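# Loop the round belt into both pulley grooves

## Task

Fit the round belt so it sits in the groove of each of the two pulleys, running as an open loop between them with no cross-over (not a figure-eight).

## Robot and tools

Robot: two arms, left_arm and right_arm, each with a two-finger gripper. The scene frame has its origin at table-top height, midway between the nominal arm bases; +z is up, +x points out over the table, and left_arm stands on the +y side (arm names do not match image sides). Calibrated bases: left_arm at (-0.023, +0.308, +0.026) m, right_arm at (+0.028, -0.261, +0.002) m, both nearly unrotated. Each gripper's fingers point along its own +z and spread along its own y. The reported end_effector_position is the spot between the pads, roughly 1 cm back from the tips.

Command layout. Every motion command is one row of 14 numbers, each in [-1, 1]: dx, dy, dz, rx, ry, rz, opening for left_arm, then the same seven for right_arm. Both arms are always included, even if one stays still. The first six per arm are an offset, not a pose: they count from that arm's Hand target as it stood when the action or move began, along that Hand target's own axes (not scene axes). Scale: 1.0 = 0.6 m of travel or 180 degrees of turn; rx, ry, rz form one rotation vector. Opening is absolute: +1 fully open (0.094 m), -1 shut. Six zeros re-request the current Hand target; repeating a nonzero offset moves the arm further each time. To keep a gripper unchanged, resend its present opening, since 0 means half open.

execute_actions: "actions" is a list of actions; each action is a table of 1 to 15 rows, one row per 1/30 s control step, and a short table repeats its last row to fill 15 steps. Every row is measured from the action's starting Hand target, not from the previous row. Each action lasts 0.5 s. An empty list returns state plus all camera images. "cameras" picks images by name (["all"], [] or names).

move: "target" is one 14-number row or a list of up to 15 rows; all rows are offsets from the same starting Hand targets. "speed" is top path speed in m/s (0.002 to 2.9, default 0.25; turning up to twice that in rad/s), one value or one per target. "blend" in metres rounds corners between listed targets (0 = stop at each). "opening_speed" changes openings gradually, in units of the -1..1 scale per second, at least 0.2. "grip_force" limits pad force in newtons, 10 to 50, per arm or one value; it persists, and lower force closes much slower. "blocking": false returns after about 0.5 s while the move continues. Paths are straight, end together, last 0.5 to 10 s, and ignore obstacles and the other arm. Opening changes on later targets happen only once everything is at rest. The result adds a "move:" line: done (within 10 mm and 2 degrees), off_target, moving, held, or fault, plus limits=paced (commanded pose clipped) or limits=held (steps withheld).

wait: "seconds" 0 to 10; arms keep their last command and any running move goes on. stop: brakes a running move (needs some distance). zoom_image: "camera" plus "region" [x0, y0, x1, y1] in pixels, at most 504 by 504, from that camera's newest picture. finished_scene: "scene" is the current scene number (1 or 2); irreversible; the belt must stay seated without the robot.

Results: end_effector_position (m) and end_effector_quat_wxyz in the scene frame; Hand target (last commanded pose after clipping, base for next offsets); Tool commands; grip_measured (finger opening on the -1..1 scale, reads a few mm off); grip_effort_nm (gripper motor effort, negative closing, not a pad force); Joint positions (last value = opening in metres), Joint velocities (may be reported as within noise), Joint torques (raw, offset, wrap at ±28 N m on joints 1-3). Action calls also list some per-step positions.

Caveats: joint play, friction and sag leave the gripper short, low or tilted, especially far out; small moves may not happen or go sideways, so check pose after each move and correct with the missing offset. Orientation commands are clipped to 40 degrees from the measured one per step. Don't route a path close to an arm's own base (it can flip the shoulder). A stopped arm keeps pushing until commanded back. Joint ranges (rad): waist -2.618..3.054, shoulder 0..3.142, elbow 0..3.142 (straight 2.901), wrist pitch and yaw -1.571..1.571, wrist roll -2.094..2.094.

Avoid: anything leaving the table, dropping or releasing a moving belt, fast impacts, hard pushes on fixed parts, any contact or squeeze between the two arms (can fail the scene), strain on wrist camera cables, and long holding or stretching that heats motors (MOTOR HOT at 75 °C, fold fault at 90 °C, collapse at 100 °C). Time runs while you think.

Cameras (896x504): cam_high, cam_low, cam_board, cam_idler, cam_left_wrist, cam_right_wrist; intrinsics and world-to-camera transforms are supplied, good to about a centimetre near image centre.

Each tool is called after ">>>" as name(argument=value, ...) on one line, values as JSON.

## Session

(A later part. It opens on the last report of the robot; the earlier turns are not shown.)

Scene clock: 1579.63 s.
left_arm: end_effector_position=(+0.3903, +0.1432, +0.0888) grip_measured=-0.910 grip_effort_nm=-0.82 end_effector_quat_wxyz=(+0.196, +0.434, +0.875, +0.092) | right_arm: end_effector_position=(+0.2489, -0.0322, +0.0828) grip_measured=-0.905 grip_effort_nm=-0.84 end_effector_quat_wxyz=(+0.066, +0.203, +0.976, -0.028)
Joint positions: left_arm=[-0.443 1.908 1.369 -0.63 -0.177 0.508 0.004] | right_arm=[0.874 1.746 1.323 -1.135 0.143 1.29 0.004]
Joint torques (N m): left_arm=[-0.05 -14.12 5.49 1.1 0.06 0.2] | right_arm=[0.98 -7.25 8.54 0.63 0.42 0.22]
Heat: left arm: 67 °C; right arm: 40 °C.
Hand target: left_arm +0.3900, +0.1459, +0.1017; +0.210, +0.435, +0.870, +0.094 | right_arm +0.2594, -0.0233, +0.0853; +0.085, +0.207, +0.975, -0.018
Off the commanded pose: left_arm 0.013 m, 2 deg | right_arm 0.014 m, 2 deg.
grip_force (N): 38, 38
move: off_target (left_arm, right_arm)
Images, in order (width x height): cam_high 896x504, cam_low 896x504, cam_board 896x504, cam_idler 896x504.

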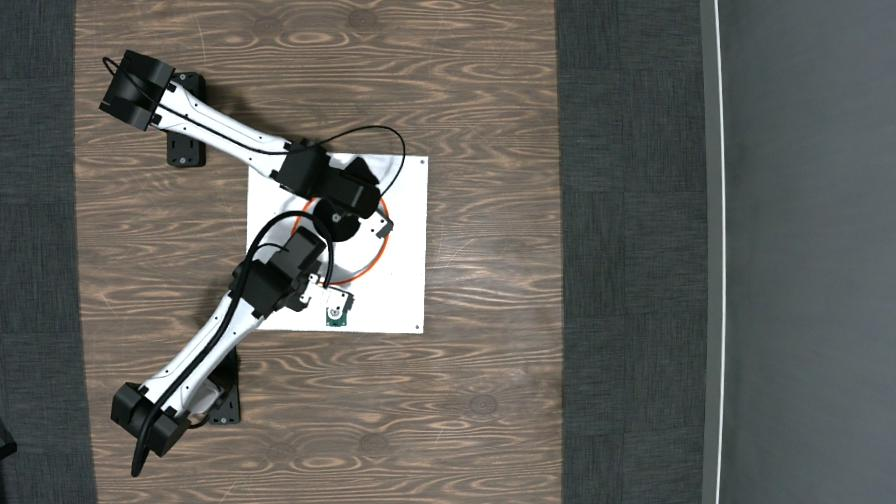

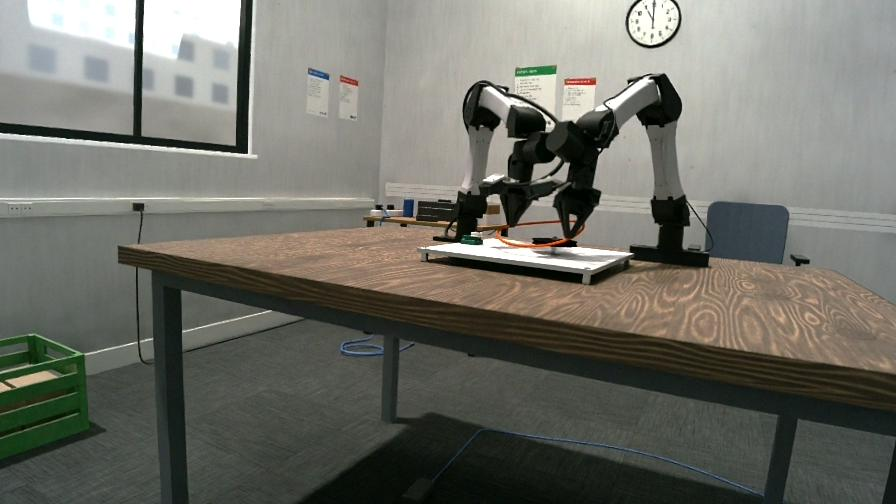

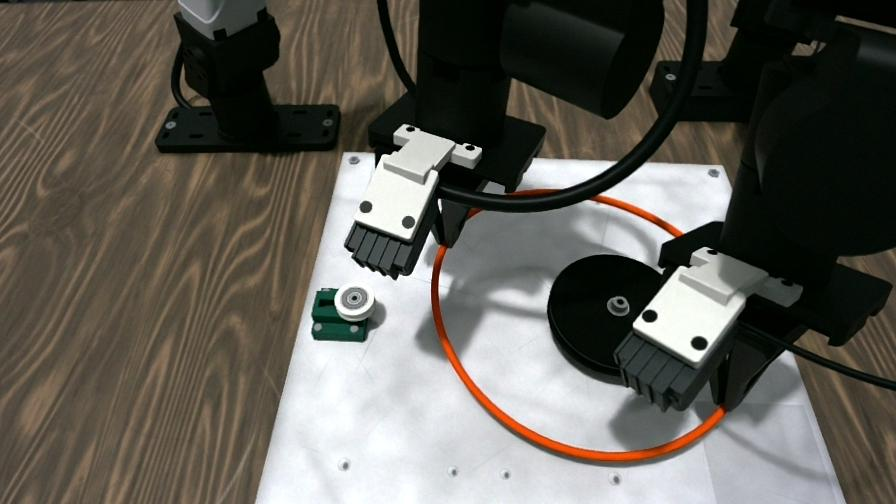

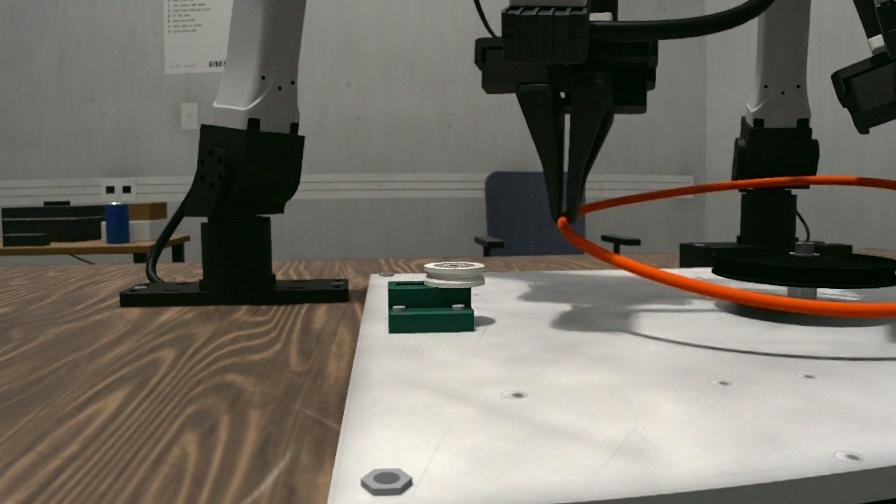

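>>> move(target=[0.0167, -0.023, 0.0565, -0.0471, -0.0094, 0.0113, -0.96, 0.0138, -0.0057, 0.0518, -0.0386, -0.0302, 0.0068, -0.96], cameras=["cam_idler", "cam_low", "cam_board", "cam_high"], speed=0.08)

>>> zoom_image(camera="cam_low", region=[450, 205, 610, 275])

>>> zoom_image(camera="cam_high", region=[270, 160, 420, 310])

Scene clock: 1625.63 s.
left_arm: end_effector_position=(+0.3831, +0.1460, +0.0520) grip_measured=-0.910 grip_effort_nm=-0.81 end_effector_quat_wxyz=(+0.227, +0.437, +0.858, +0.144) | right_arm: end_effector_position=(+0.2496, -0.0281, +0.0463) grip_measured=-0.905 grip_effort_nm=-0.84 end_effector_quat_wxyz=(+0.118, +0.207, +0.971, +0.015)
Joint positions: left_arm=[-0.489 1.903 1.158 -0.36 -0.292 0.517 0.004] | right_arm=[0.911 1.691 1.093 -0.842 0.2 1.324 0.004]
Joint torques (N m): left_arm=[-0.76 -12.4 5.05 1.62 -0.28 0.19] | right_arm=[1.17 -11.33 4.75 1.04 0.55 0.21]
Heat: left arm: 80 °C; right arm: 39 °C. Fold the left arm in close to its base, or ease its load, before you think long.
Hand target: left_arm +0.3899, +0.1449, +0.0637; +0.253, +0.435, +0.850, +0.156 | right_arm +0.2555, -0.0253, +0.0533; +0.144, +0.210, +0.966, +0.032
Off the commanded pose: left_arm 0.014 m, 3 deg | right_arm 0.009 m, 4 deg.
MOTOR HOT: joint 2 (shoulder) of the left arm reports 80 °C; the controller's stop level is 90 °C. To cool a motor, set the load down, stop pushing, or move to a pose that needs little force.
grip_force (N): 38, 38
move: off_target (left_arm, right_arm)
Images, in order (width x height): cam_high 896x504, cam_low 896x504, cam_board 896x504, cam_idler 896x504.

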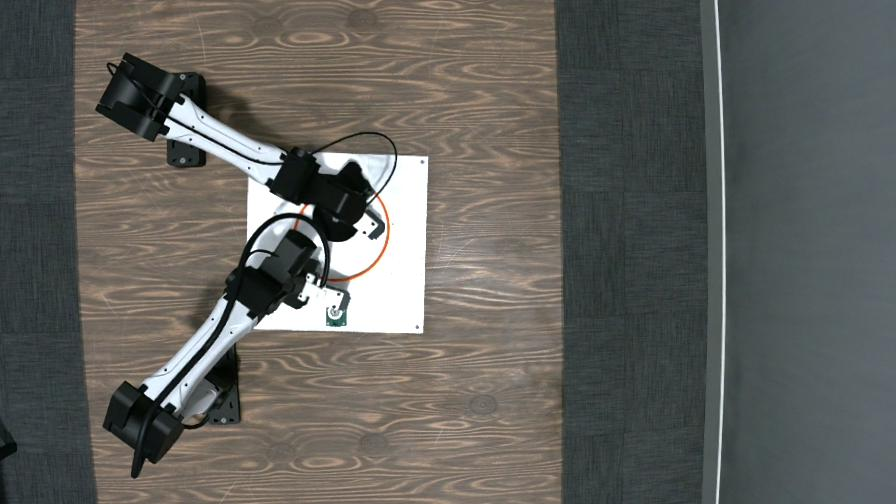

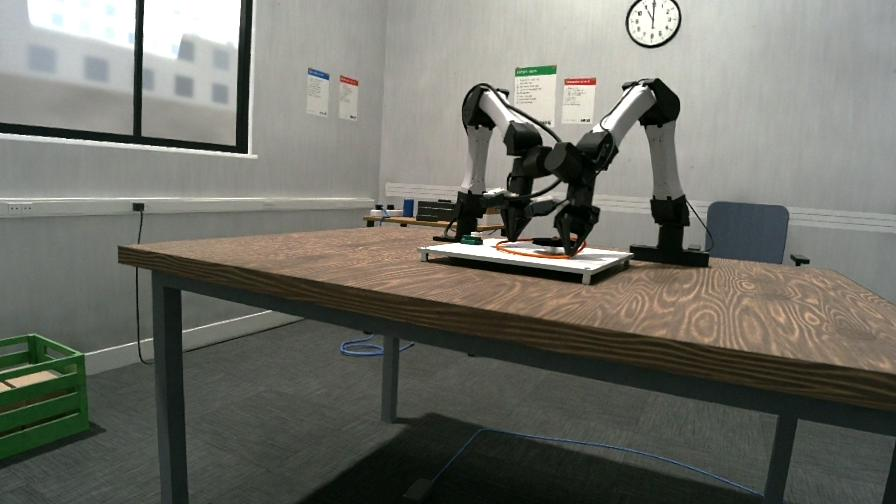

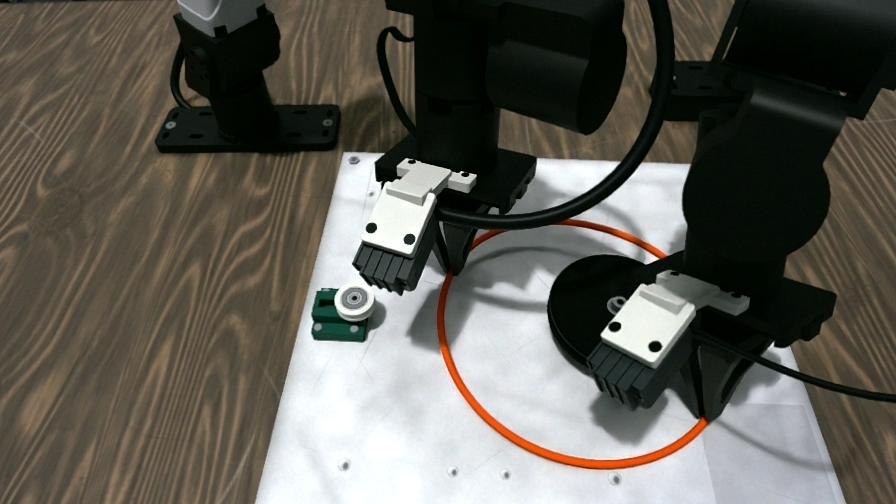

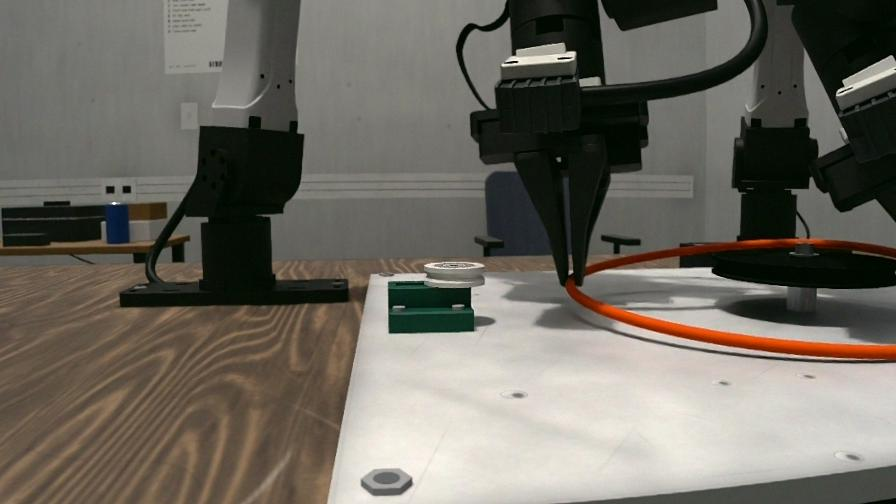

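Scaled by 3.150 from the camera's 896x504 image, which has a finer 1280x720 frame.

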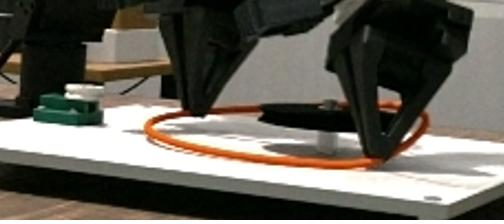

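Scaled by 3.360 from the camera's 896x504 image, which has a finer 1280x720 frame.

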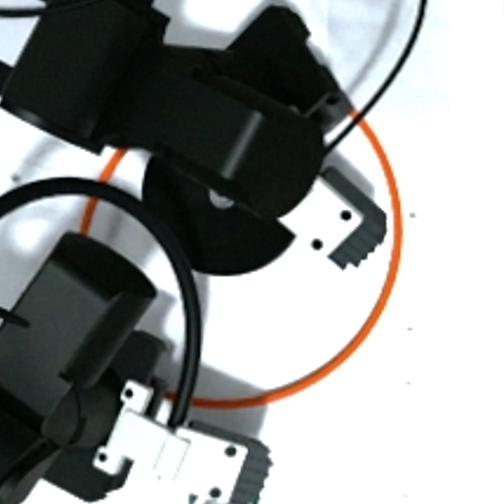

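>>> move(target=[[0, 0, 0, 0, 0, 0, -0.55, 0, 0, 0, 0, 0, 0, -0.96], [0, 0, -0.1, 0, 0, 0, -0.55, 0, 0, 0, 0, 0, 0, -0.96], [0.2828, 0.0687, -0.2752, -0.0825, -0.1897, -0.2999, -0.55, 0, 0, 0, 0, 0, 0, -0.96]], cameras=["cam_idler", "cam_low", "cam_board", "cam_high", "cam_right_wrist"], speed=[0.1, 0.1, 0.25])

>>> zoom_image(camera="cam_low", region=[450, 205, 610, 275])

>>> zoom_image(camera="cam_high", region=[270, 160, 420, 310])

Scene clock: 1660.07 s.
left_arm: end_effector_position=(+0.2414, +0.3002, +0.1759) grip_measured=-0.552 grip_effort_nm=0.11 end_effector_quat_wxyz=(+0.578, +0.008, +0.816, +0.009) | right_arm: end_effector_position=(+0.2498, -0.0278, +0.0464) grip_measured=-0.905 grip_effort_nm=-0.84 end_effector_quat_wxyz=(+0.118, +0.205, +0.971, +0.016)
Joint positions: left_arm=[-0.085 0.422 0.222 -0.139 -0.091 -0.006 0.021] | right_arm=[0.911 1.691 1.093 -0.84 0.2 1.321 0.004]
Joint torques (N m): left_arm=[0.14 0.5 6.28 2.04 0.17 -0.19] | right_arm=[1.17 -11.33 4.75 1.04 0.54 0.21]
Heat: left arm: 76 °C; right arm: 42 °C. Fold the left arm in close to its base, or ease its load, before you think long.
Hand target: left_arm +0.2401, +0.3001, +0.1697; +0.575, +0.000, +0.818, +0.000 | right_arm +0.2555, -0.0253, +0.0533; +0.144, +0.210, +0.966, +0.032
Off the commanded pose: left_arm 0.006 m, 2 deg | right_arm 0.009 m, 4 deg.
MOTOR HOT: still on. Joint 2 (shoulder) of the left arm reports 76 °C.
grip_force (N): 38, 38
move: off_target (right_arm)
camera_calibration:
cam_right_wrist: T_world_to_cam=[[-0.364454, -0.930976, -0.0213627, 0.0573867], [-0.87811, 0.335941, 0.340687, 0.248275], [-0.309994, 0.142923, -0.939934, 0.23036], [0, 0, 0, 1]] pos_world=[0.310338, -0.0629038, 0.133165]
Images, in order (width x height): cam_high 896x504, cam_low 896x504, cam_board 896x504, cam_idler 896x504, cam_right_wrist 896x504.

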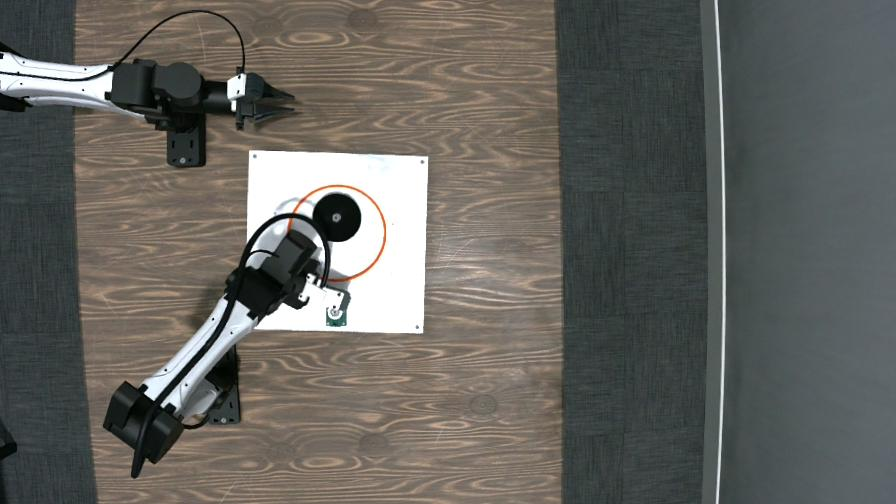

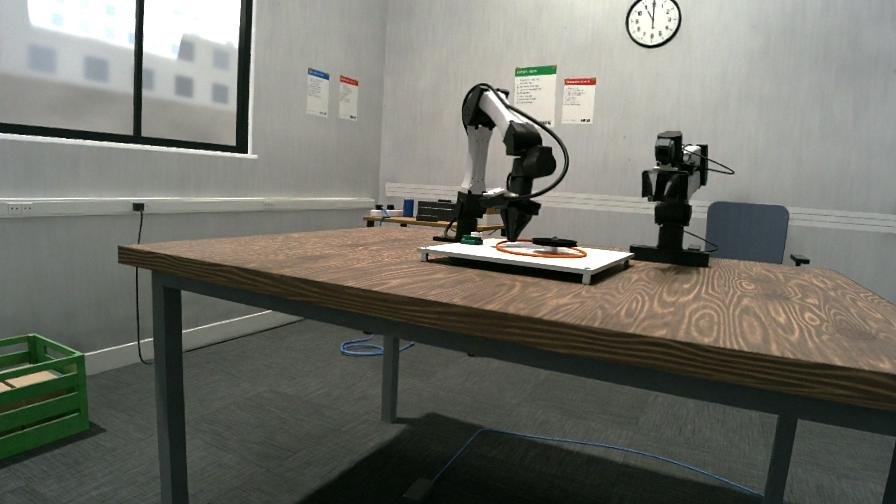

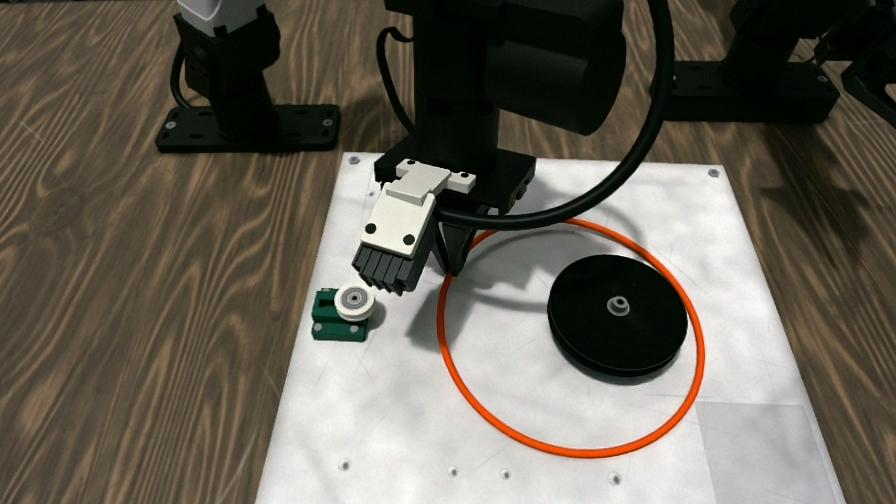

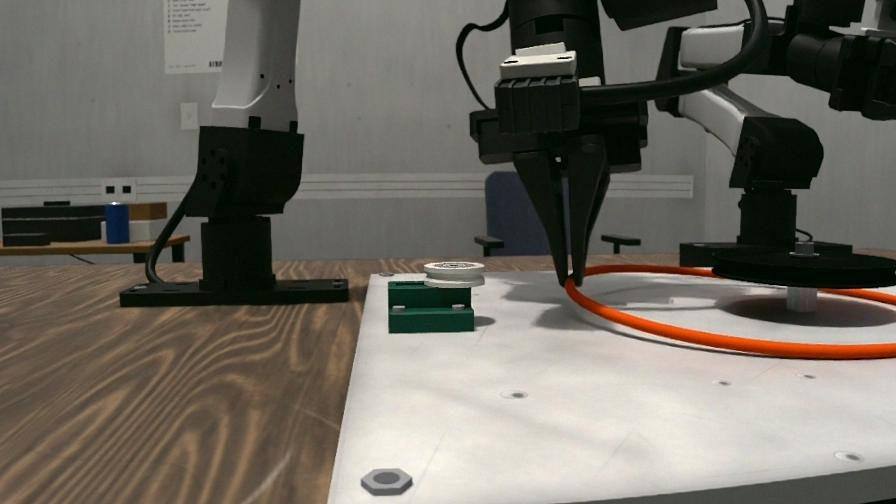

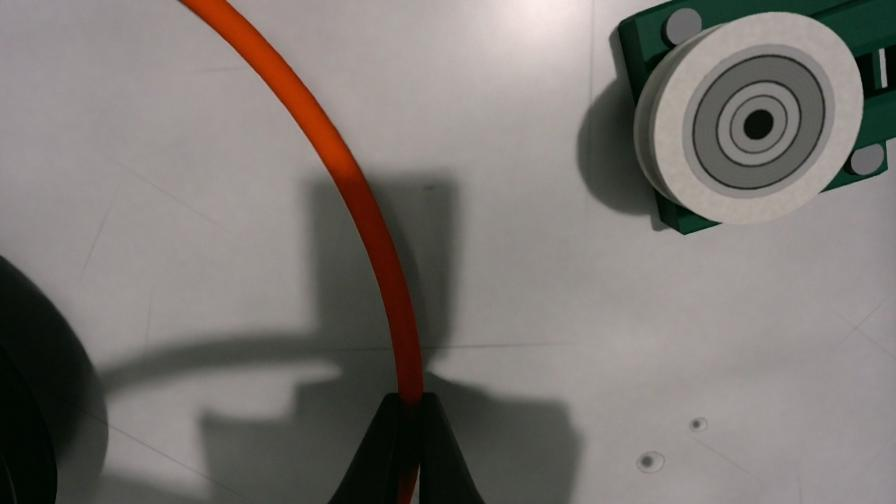

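Scaled by 3.150 from the camera's 896x504 image, which has a finer 1280x720 frame.

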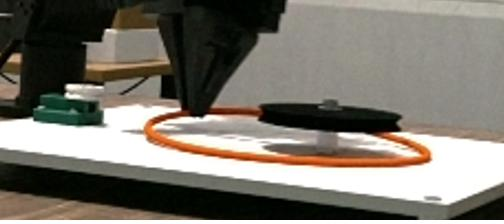

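Scaled by 3.360 from the camera's 896x504 image, which has a finer 1280x720 frame.

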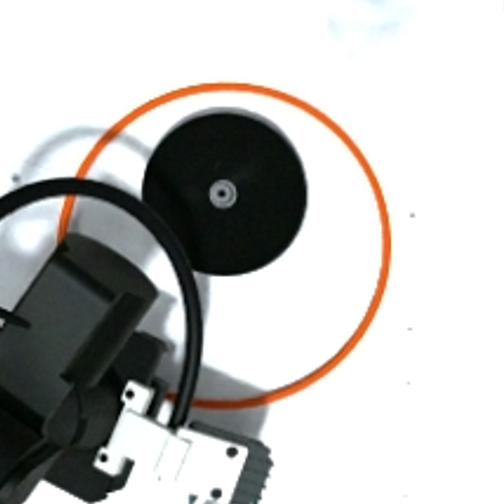

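>>> move(target=[0, 0, 0, 0, 0, 0, -0.55, -0.011, 0.0051, -0.0398, 0, 0, 0, -0.96], cameras=["cam_idler", "cam_low", "cam_board", "cam_high"], speed=0.06)

>>> zoom_image(camera="cam_low", region=[490, 225, 600, 270])

>>> zoom_image(camera="cam_idler", region=[540, 200, 896, 380])

Scene clock: 1691.73 s.
left_arm: end_effector_position=(+0.2414, +0.3000, +0.1759) grip_measured=-0.552 grip_effort_nm=0.10 end_effector_quat_wxyz=(+0.578, +0.009, +0.816, +0.008) | right_arm: end_effector_position=(+0.2514, -0.0257, +0.0616) grip_measured=-0.905 grip_effort_nm=-0.84 end_effector_quat_wxyz=(+0.124, +0.206, +0.970, +0.027)
Joint positions: left_arm=[-0.085 0.422 0.222 -0.139 -0.089 -0.006 0.021] | right_arm=[0.911 1.66 1.118 -0.871 0.2 1.32 0.004]
Joint torques (N m): left_arm=[0.1 0.54 6.38 1.97 0.21 -0.15] | right_arm=[1.17 -10.92 8.73 0.4 0.54 0.2]
Heat: left arm: 59 °C; right arm: 44 °C.
Hand target: left_arm +0.2401, +0.3001, +0.1697; +0.575, +0.000, +0.818, +0.000 | right_arm +0.2555, -0.0253, +0.0782; +0.144, +0.210, +0.966, +0.032
Off the commanded pose: left_arm 0.006 m, 1 deg | right_arm 0.017 m, 2 deg.
MOTOR HOT: cleared for the motors of the left arm.
grip_force (N): 38, 38
move: off_target (right_arm)
Images, in order (width x height): cam_high 896x504, cam_low 896x504, cam_board 896x504, cam_idler 896x504.

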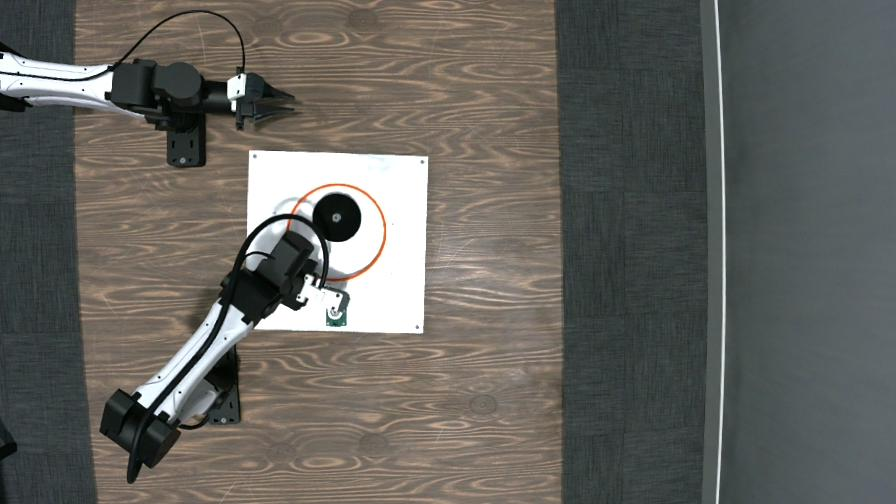

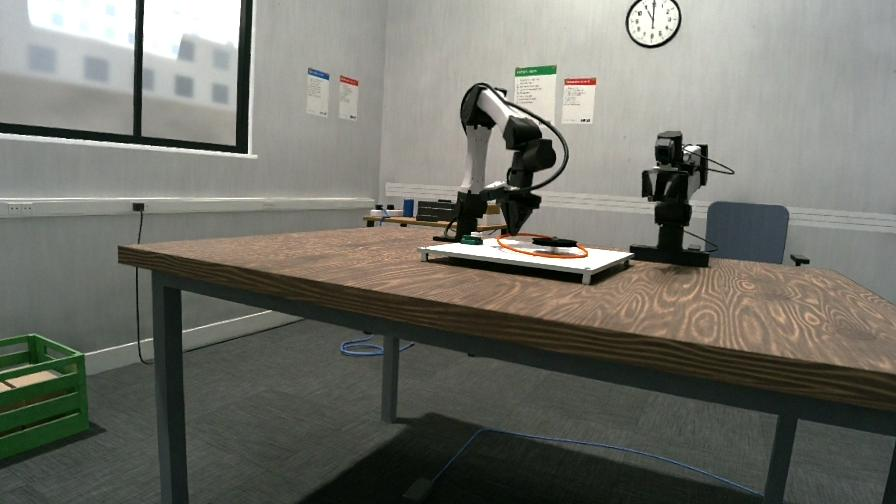

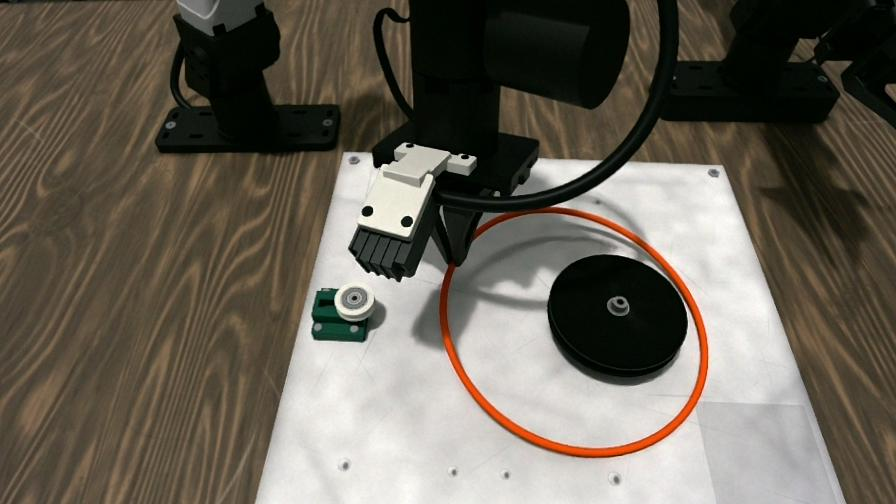

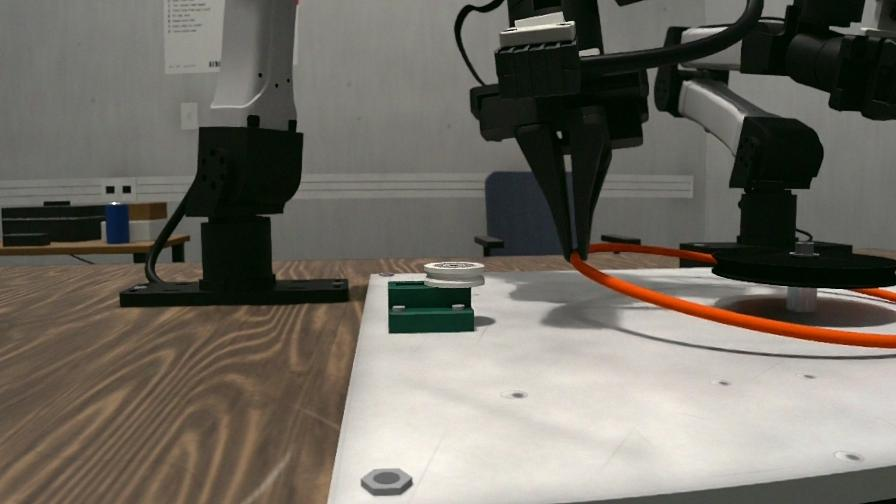

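Scaled by 4.582 from the camera's 896x504 image, which has a finer 1280x720 frame.

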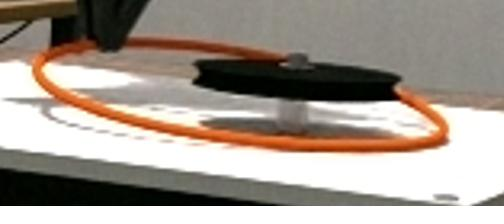

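Scaled by 1.416 from the camera's 896x504 image, which has a finer 1280x720 frame.

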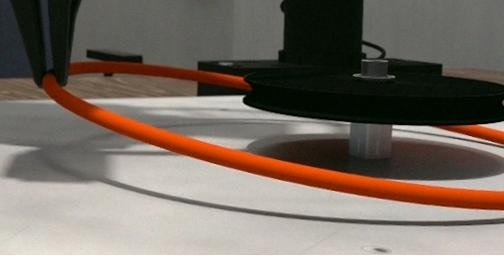

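>>> move(target=[0, 0, 0, 0, 0, 0, -0.55, 0, 0, 0, -0.042, -0.0102, 0.0104, -0.96], cameras=["cam_idler", "cam_low"], speed=0.1)

>>> zoom_image(camera="cam_low", region=[490, 225, 600, 270])

>>> zoom_image(camera="cam_idler", region=[540, 200, 896, 380])

Scene clock: 1714.37 s.
left_arm: end_effector_position=(+0.2414, +0.3000, +0.1759) grip_measured=-0.552 grip_effort_nm=0.10 end_effector_quat_wxyz=(+0.578, +0.009, +0.816, +0.008) | right_arm: end_effector_position=(+0.2481, -0.0300, +0.0710) grip_measured=-0.905 grip_effort_nm=-0.84 end_effector_quat_wxyz=(+0.145, +0.212, +0.964, +0.073)
Joint positions: left_arm=[-0.085 0.422 0.222 -0.139 -0.089 -0.006 0.021] | right_arm=[0.911 1.543 1.014 -0.782 0.2 1.324 0.004]
Joint torques (N m): left_arm=[0.13 0.4 6.3 2.01 0.22 -0.13] | right_arm=[1.18 -9.72 5.18 1.48 0.53 0.21]
Heat: left arm: 53 °C; right arm: 46 °C.
Hand target: left_arm +0.2401, +0.3001, +0.1697; +0.575, +0.000, +0.818, +0.000 | right_arm +0.2555, -0.0252, +0.0783; +0.172, +0.217, +0.956, +0.095
Off the commanded pose: left_arm 0.006 m, 1 deg | right_arm 0.011 m, 4 deg.
grip_force (N): 38, 38
move: off_target (right_arm)
Images, in order (width x height): cam_low 896x504, cam_idler 896x504.

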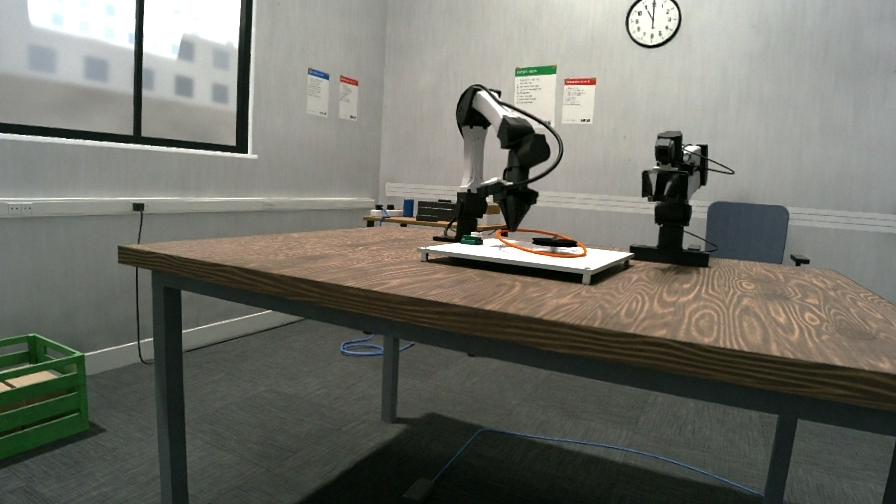

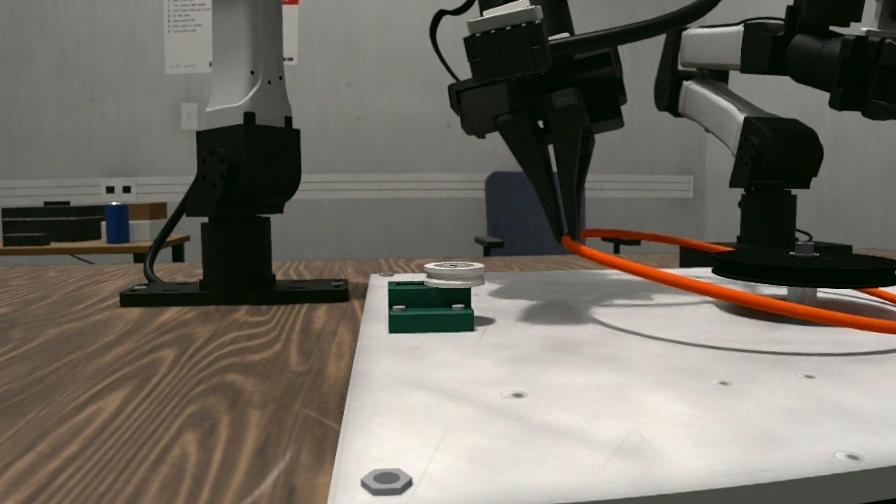

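Scaled by 4.582 from the camera's 896x504 image, which has a finer 1280x720 frame.

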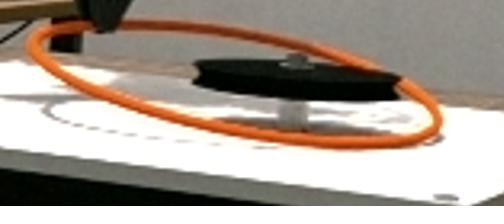

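Scaled by 1.416 from the camera's 896x504 image, which has a finer 1280x720 frame.

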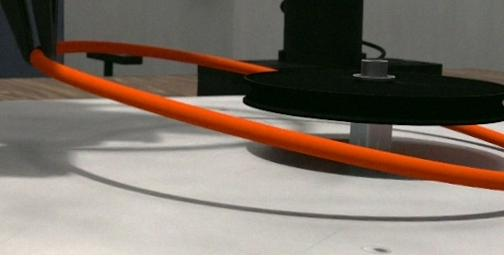

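>>> move(target=[0, 0, 0, 0, 0, 0, -0.55, 0.0048, -0.0043, 0.0154, -0.0231, 0.0339, 0.0166, -0.96], cameras=["cam_idler", "cam_low"], speed=0.1)

>>> zoom_image(camera="cam_low", region=[490, 225, 600, 270])

>>> zoom_image(camera="cam_idler", region=[540, 200, 896, 380])

Scene clock: 1734.77 s.
left_arm: end_effector_position=(+0.2414, +0.3000, +0.1759) grip_measured=-0.552 grip_effort_nm=0.10 end_effector_quat_wxyz=(+0.578, +0.009, +0.816, +0.008) | right_arm: end_effector_position=(+0.2510, -0.0330, +0.0617) grip_measured=-0.905 grip_effort_nm=-0.84 end_effector_quat_wxyz=(+0.121, +0.236, +0.958, +0.113)
Joint positions: left_arm=[-0.085 0.422 0.222 -0.139 -0.089 -0.006 0.021] | right_arm=[0.85 1.509 0.937 -0.685 0.111 1.323 0.004]
Joint torques (N m): left_arm=[0.25 0.57 6.35 2.07 0.16 -0.14] | right_arm=[-0.06 -9.46 5.2 1.62 -0.11 -0.11]
Heat: left arm: 50 °C; right arm: 44 °C.
Hand target: left_arm +0.2401, +0.3001, +0.1697; +0.575, +0.000, +0.818, +0.000 | right_arm +0.2555, -0.0252, +0.0683; +0.126, +0.230, +0.954, +0.145
Off the commanded pose: left_arm 0.006 m, 1 deg | right_arm 0.011 m, 4 deg.
grip_force (N): 38, 38
move: off_target (right_arm)
Images, in order (width x height): cam_low 896x504, cam_idler 896x504.

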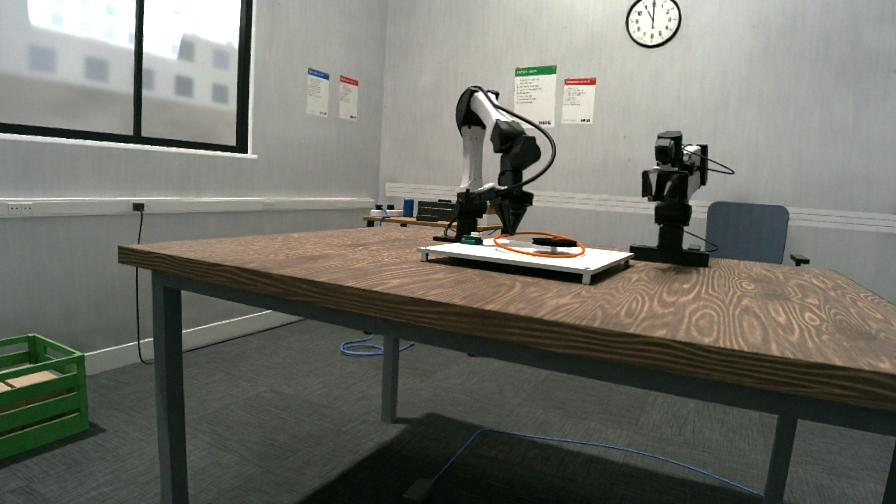

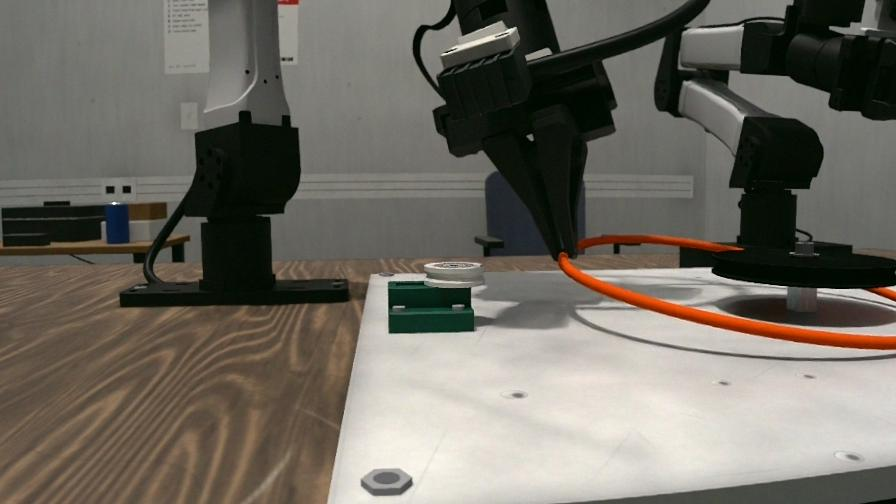

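Scaled by 4.582 from the camera's 896x504 image, which has a finer 1280x720 frame.

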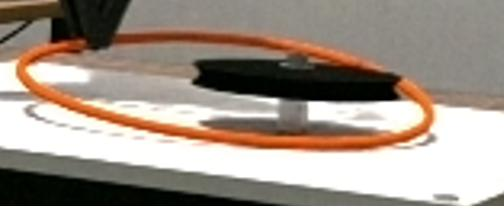

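Scaled by 1.416 from the camera's 896x504 image, which has a finer 1280x720 frame.

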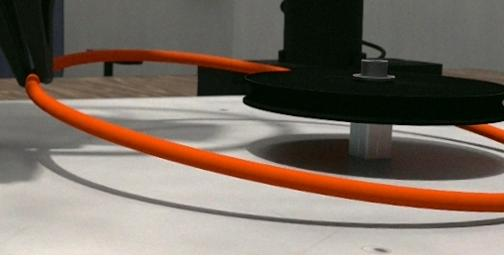

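>>> move(target=[0, 0, 0, 0, 0, 0, -0.55, -0.0017, 0.0033, -0.0093, -0.0273, -0.0184, -0.0015, -0.96], cameras=["cam_idler", "cam_low", "cam_high"], speed=0.1)

>>> zoom_image(camera="cam_low", region=[490, 225, 600, 270])

>>> zoom_image(camera="cam_idler", region=[540, 200, 896, 380])

>>> zoom_image(camera="cam_high", region=[270, 160, 420, 310])

Scene clock: 1754.53 s.
left_arm: end_effector_position=(+0.2414, +0.3000, +0.1759) grip_measured=-0.552 grip_effort_nm=0.10 end_effector_quat_wxyz=(+0.578, +0.009, +0.816, +0.008) | right_arm: end_effector_position=(+0.2490, -0.0321, +0.0667) grip_measured=-0.905 grip_effort_nm=-0.84 end_effector_quat_wxyz=(+0.141, +0.234, +0.949, +0.155)
Joint positions: left_arm=[-0.085 0.422 0.222 -0.139 -0.089 -0.006 0.021] | right_arm=[0.857 1.424 0.849 -0.587 0.111 1.323 0.004]
Joint torques (N m): left_arm=[0.12 0.44 6.41 2.06 0.21 -0.15] | right_arm=[1.18 -8.35 5.33 1.86 0.32 -0.05]
Heat: left arm: 48 °C; right arm: 43 °C.
Hand target: left_arm +0.2401, +0.3001, +0.1697; +0.575, +0.000, +0.818, +0.000 | right_arm +0.2555, -0.0254, +0.0742; +0.164, +0.226, +0.943, +0.179
Off the commanded pose: left_arm 0.006 m, 1 deg | right_arm 0.012 m, 4 deg.
grip_force (N): 38, 38
move: off_target (right_arm)
Images, in order (width x height): cam_high 896x504, cam_low 896x504, cam_idler 896x504.

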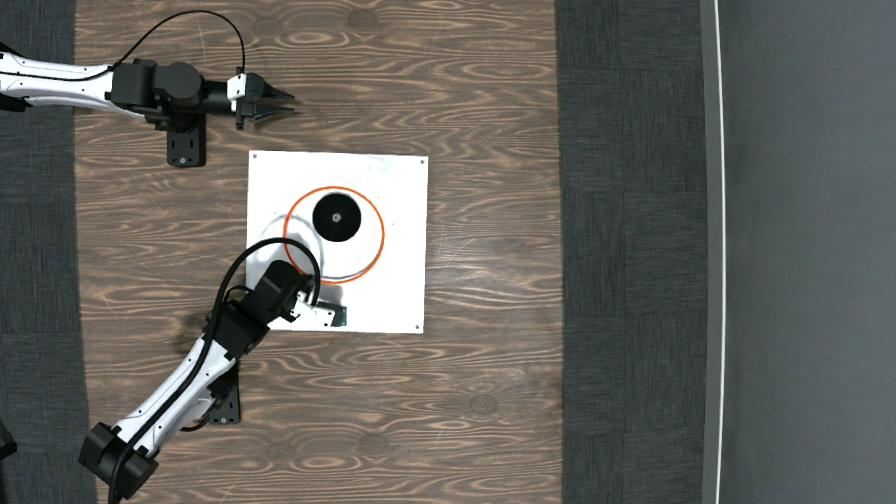

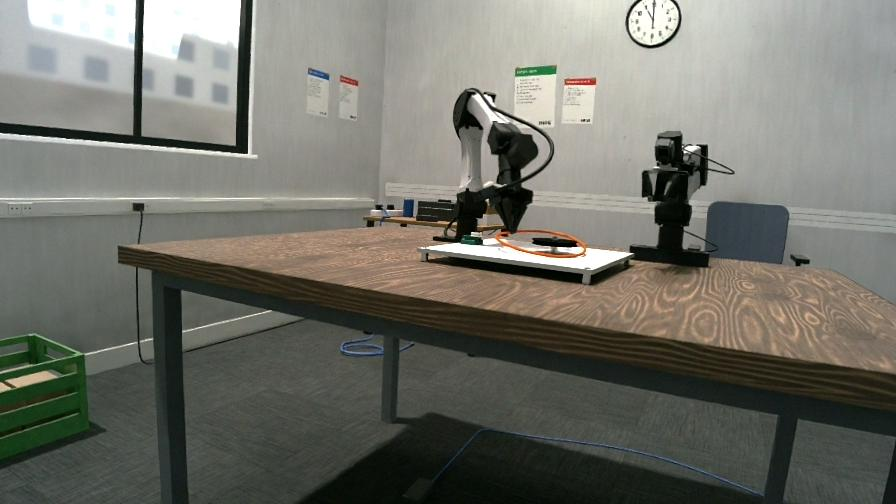

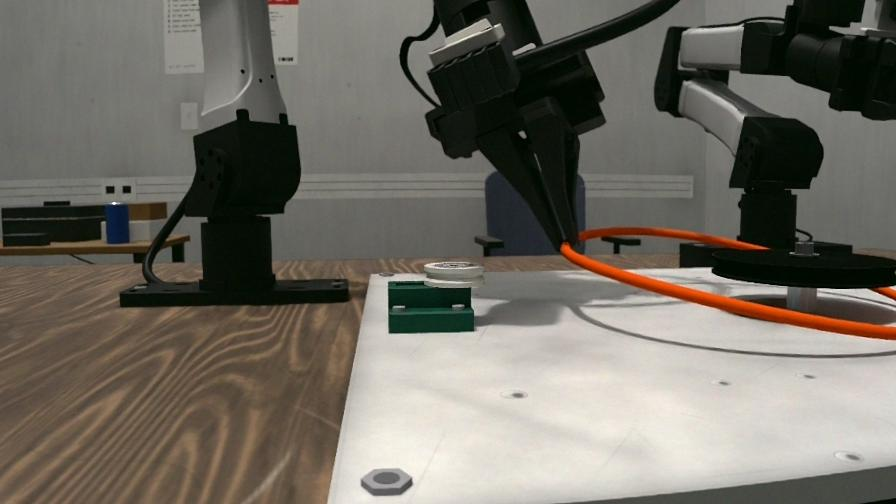

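Scaled by 4.582 from the camera's 896x504 image, which has a finer 1280x720 frame.

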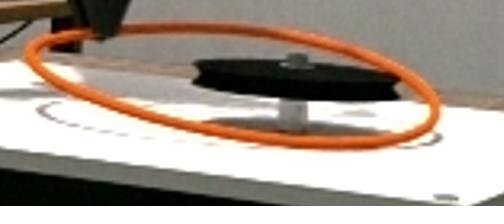

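Scaled by 1.416 from the camera's 896x504 image, which has a finer 1280x720 frame.

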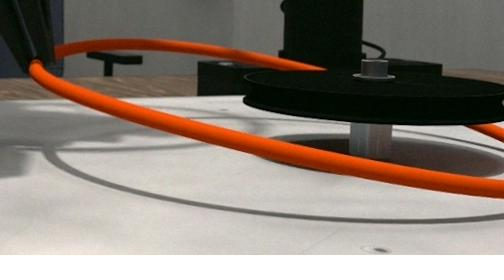

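Scaled by 3.360 from the camera's 896x504 image, which has a finer 1280x720 frame.

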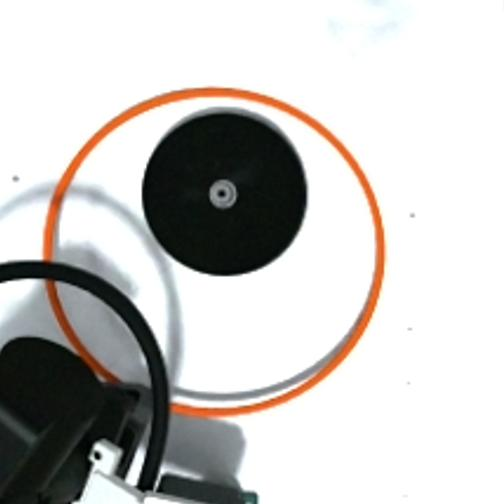

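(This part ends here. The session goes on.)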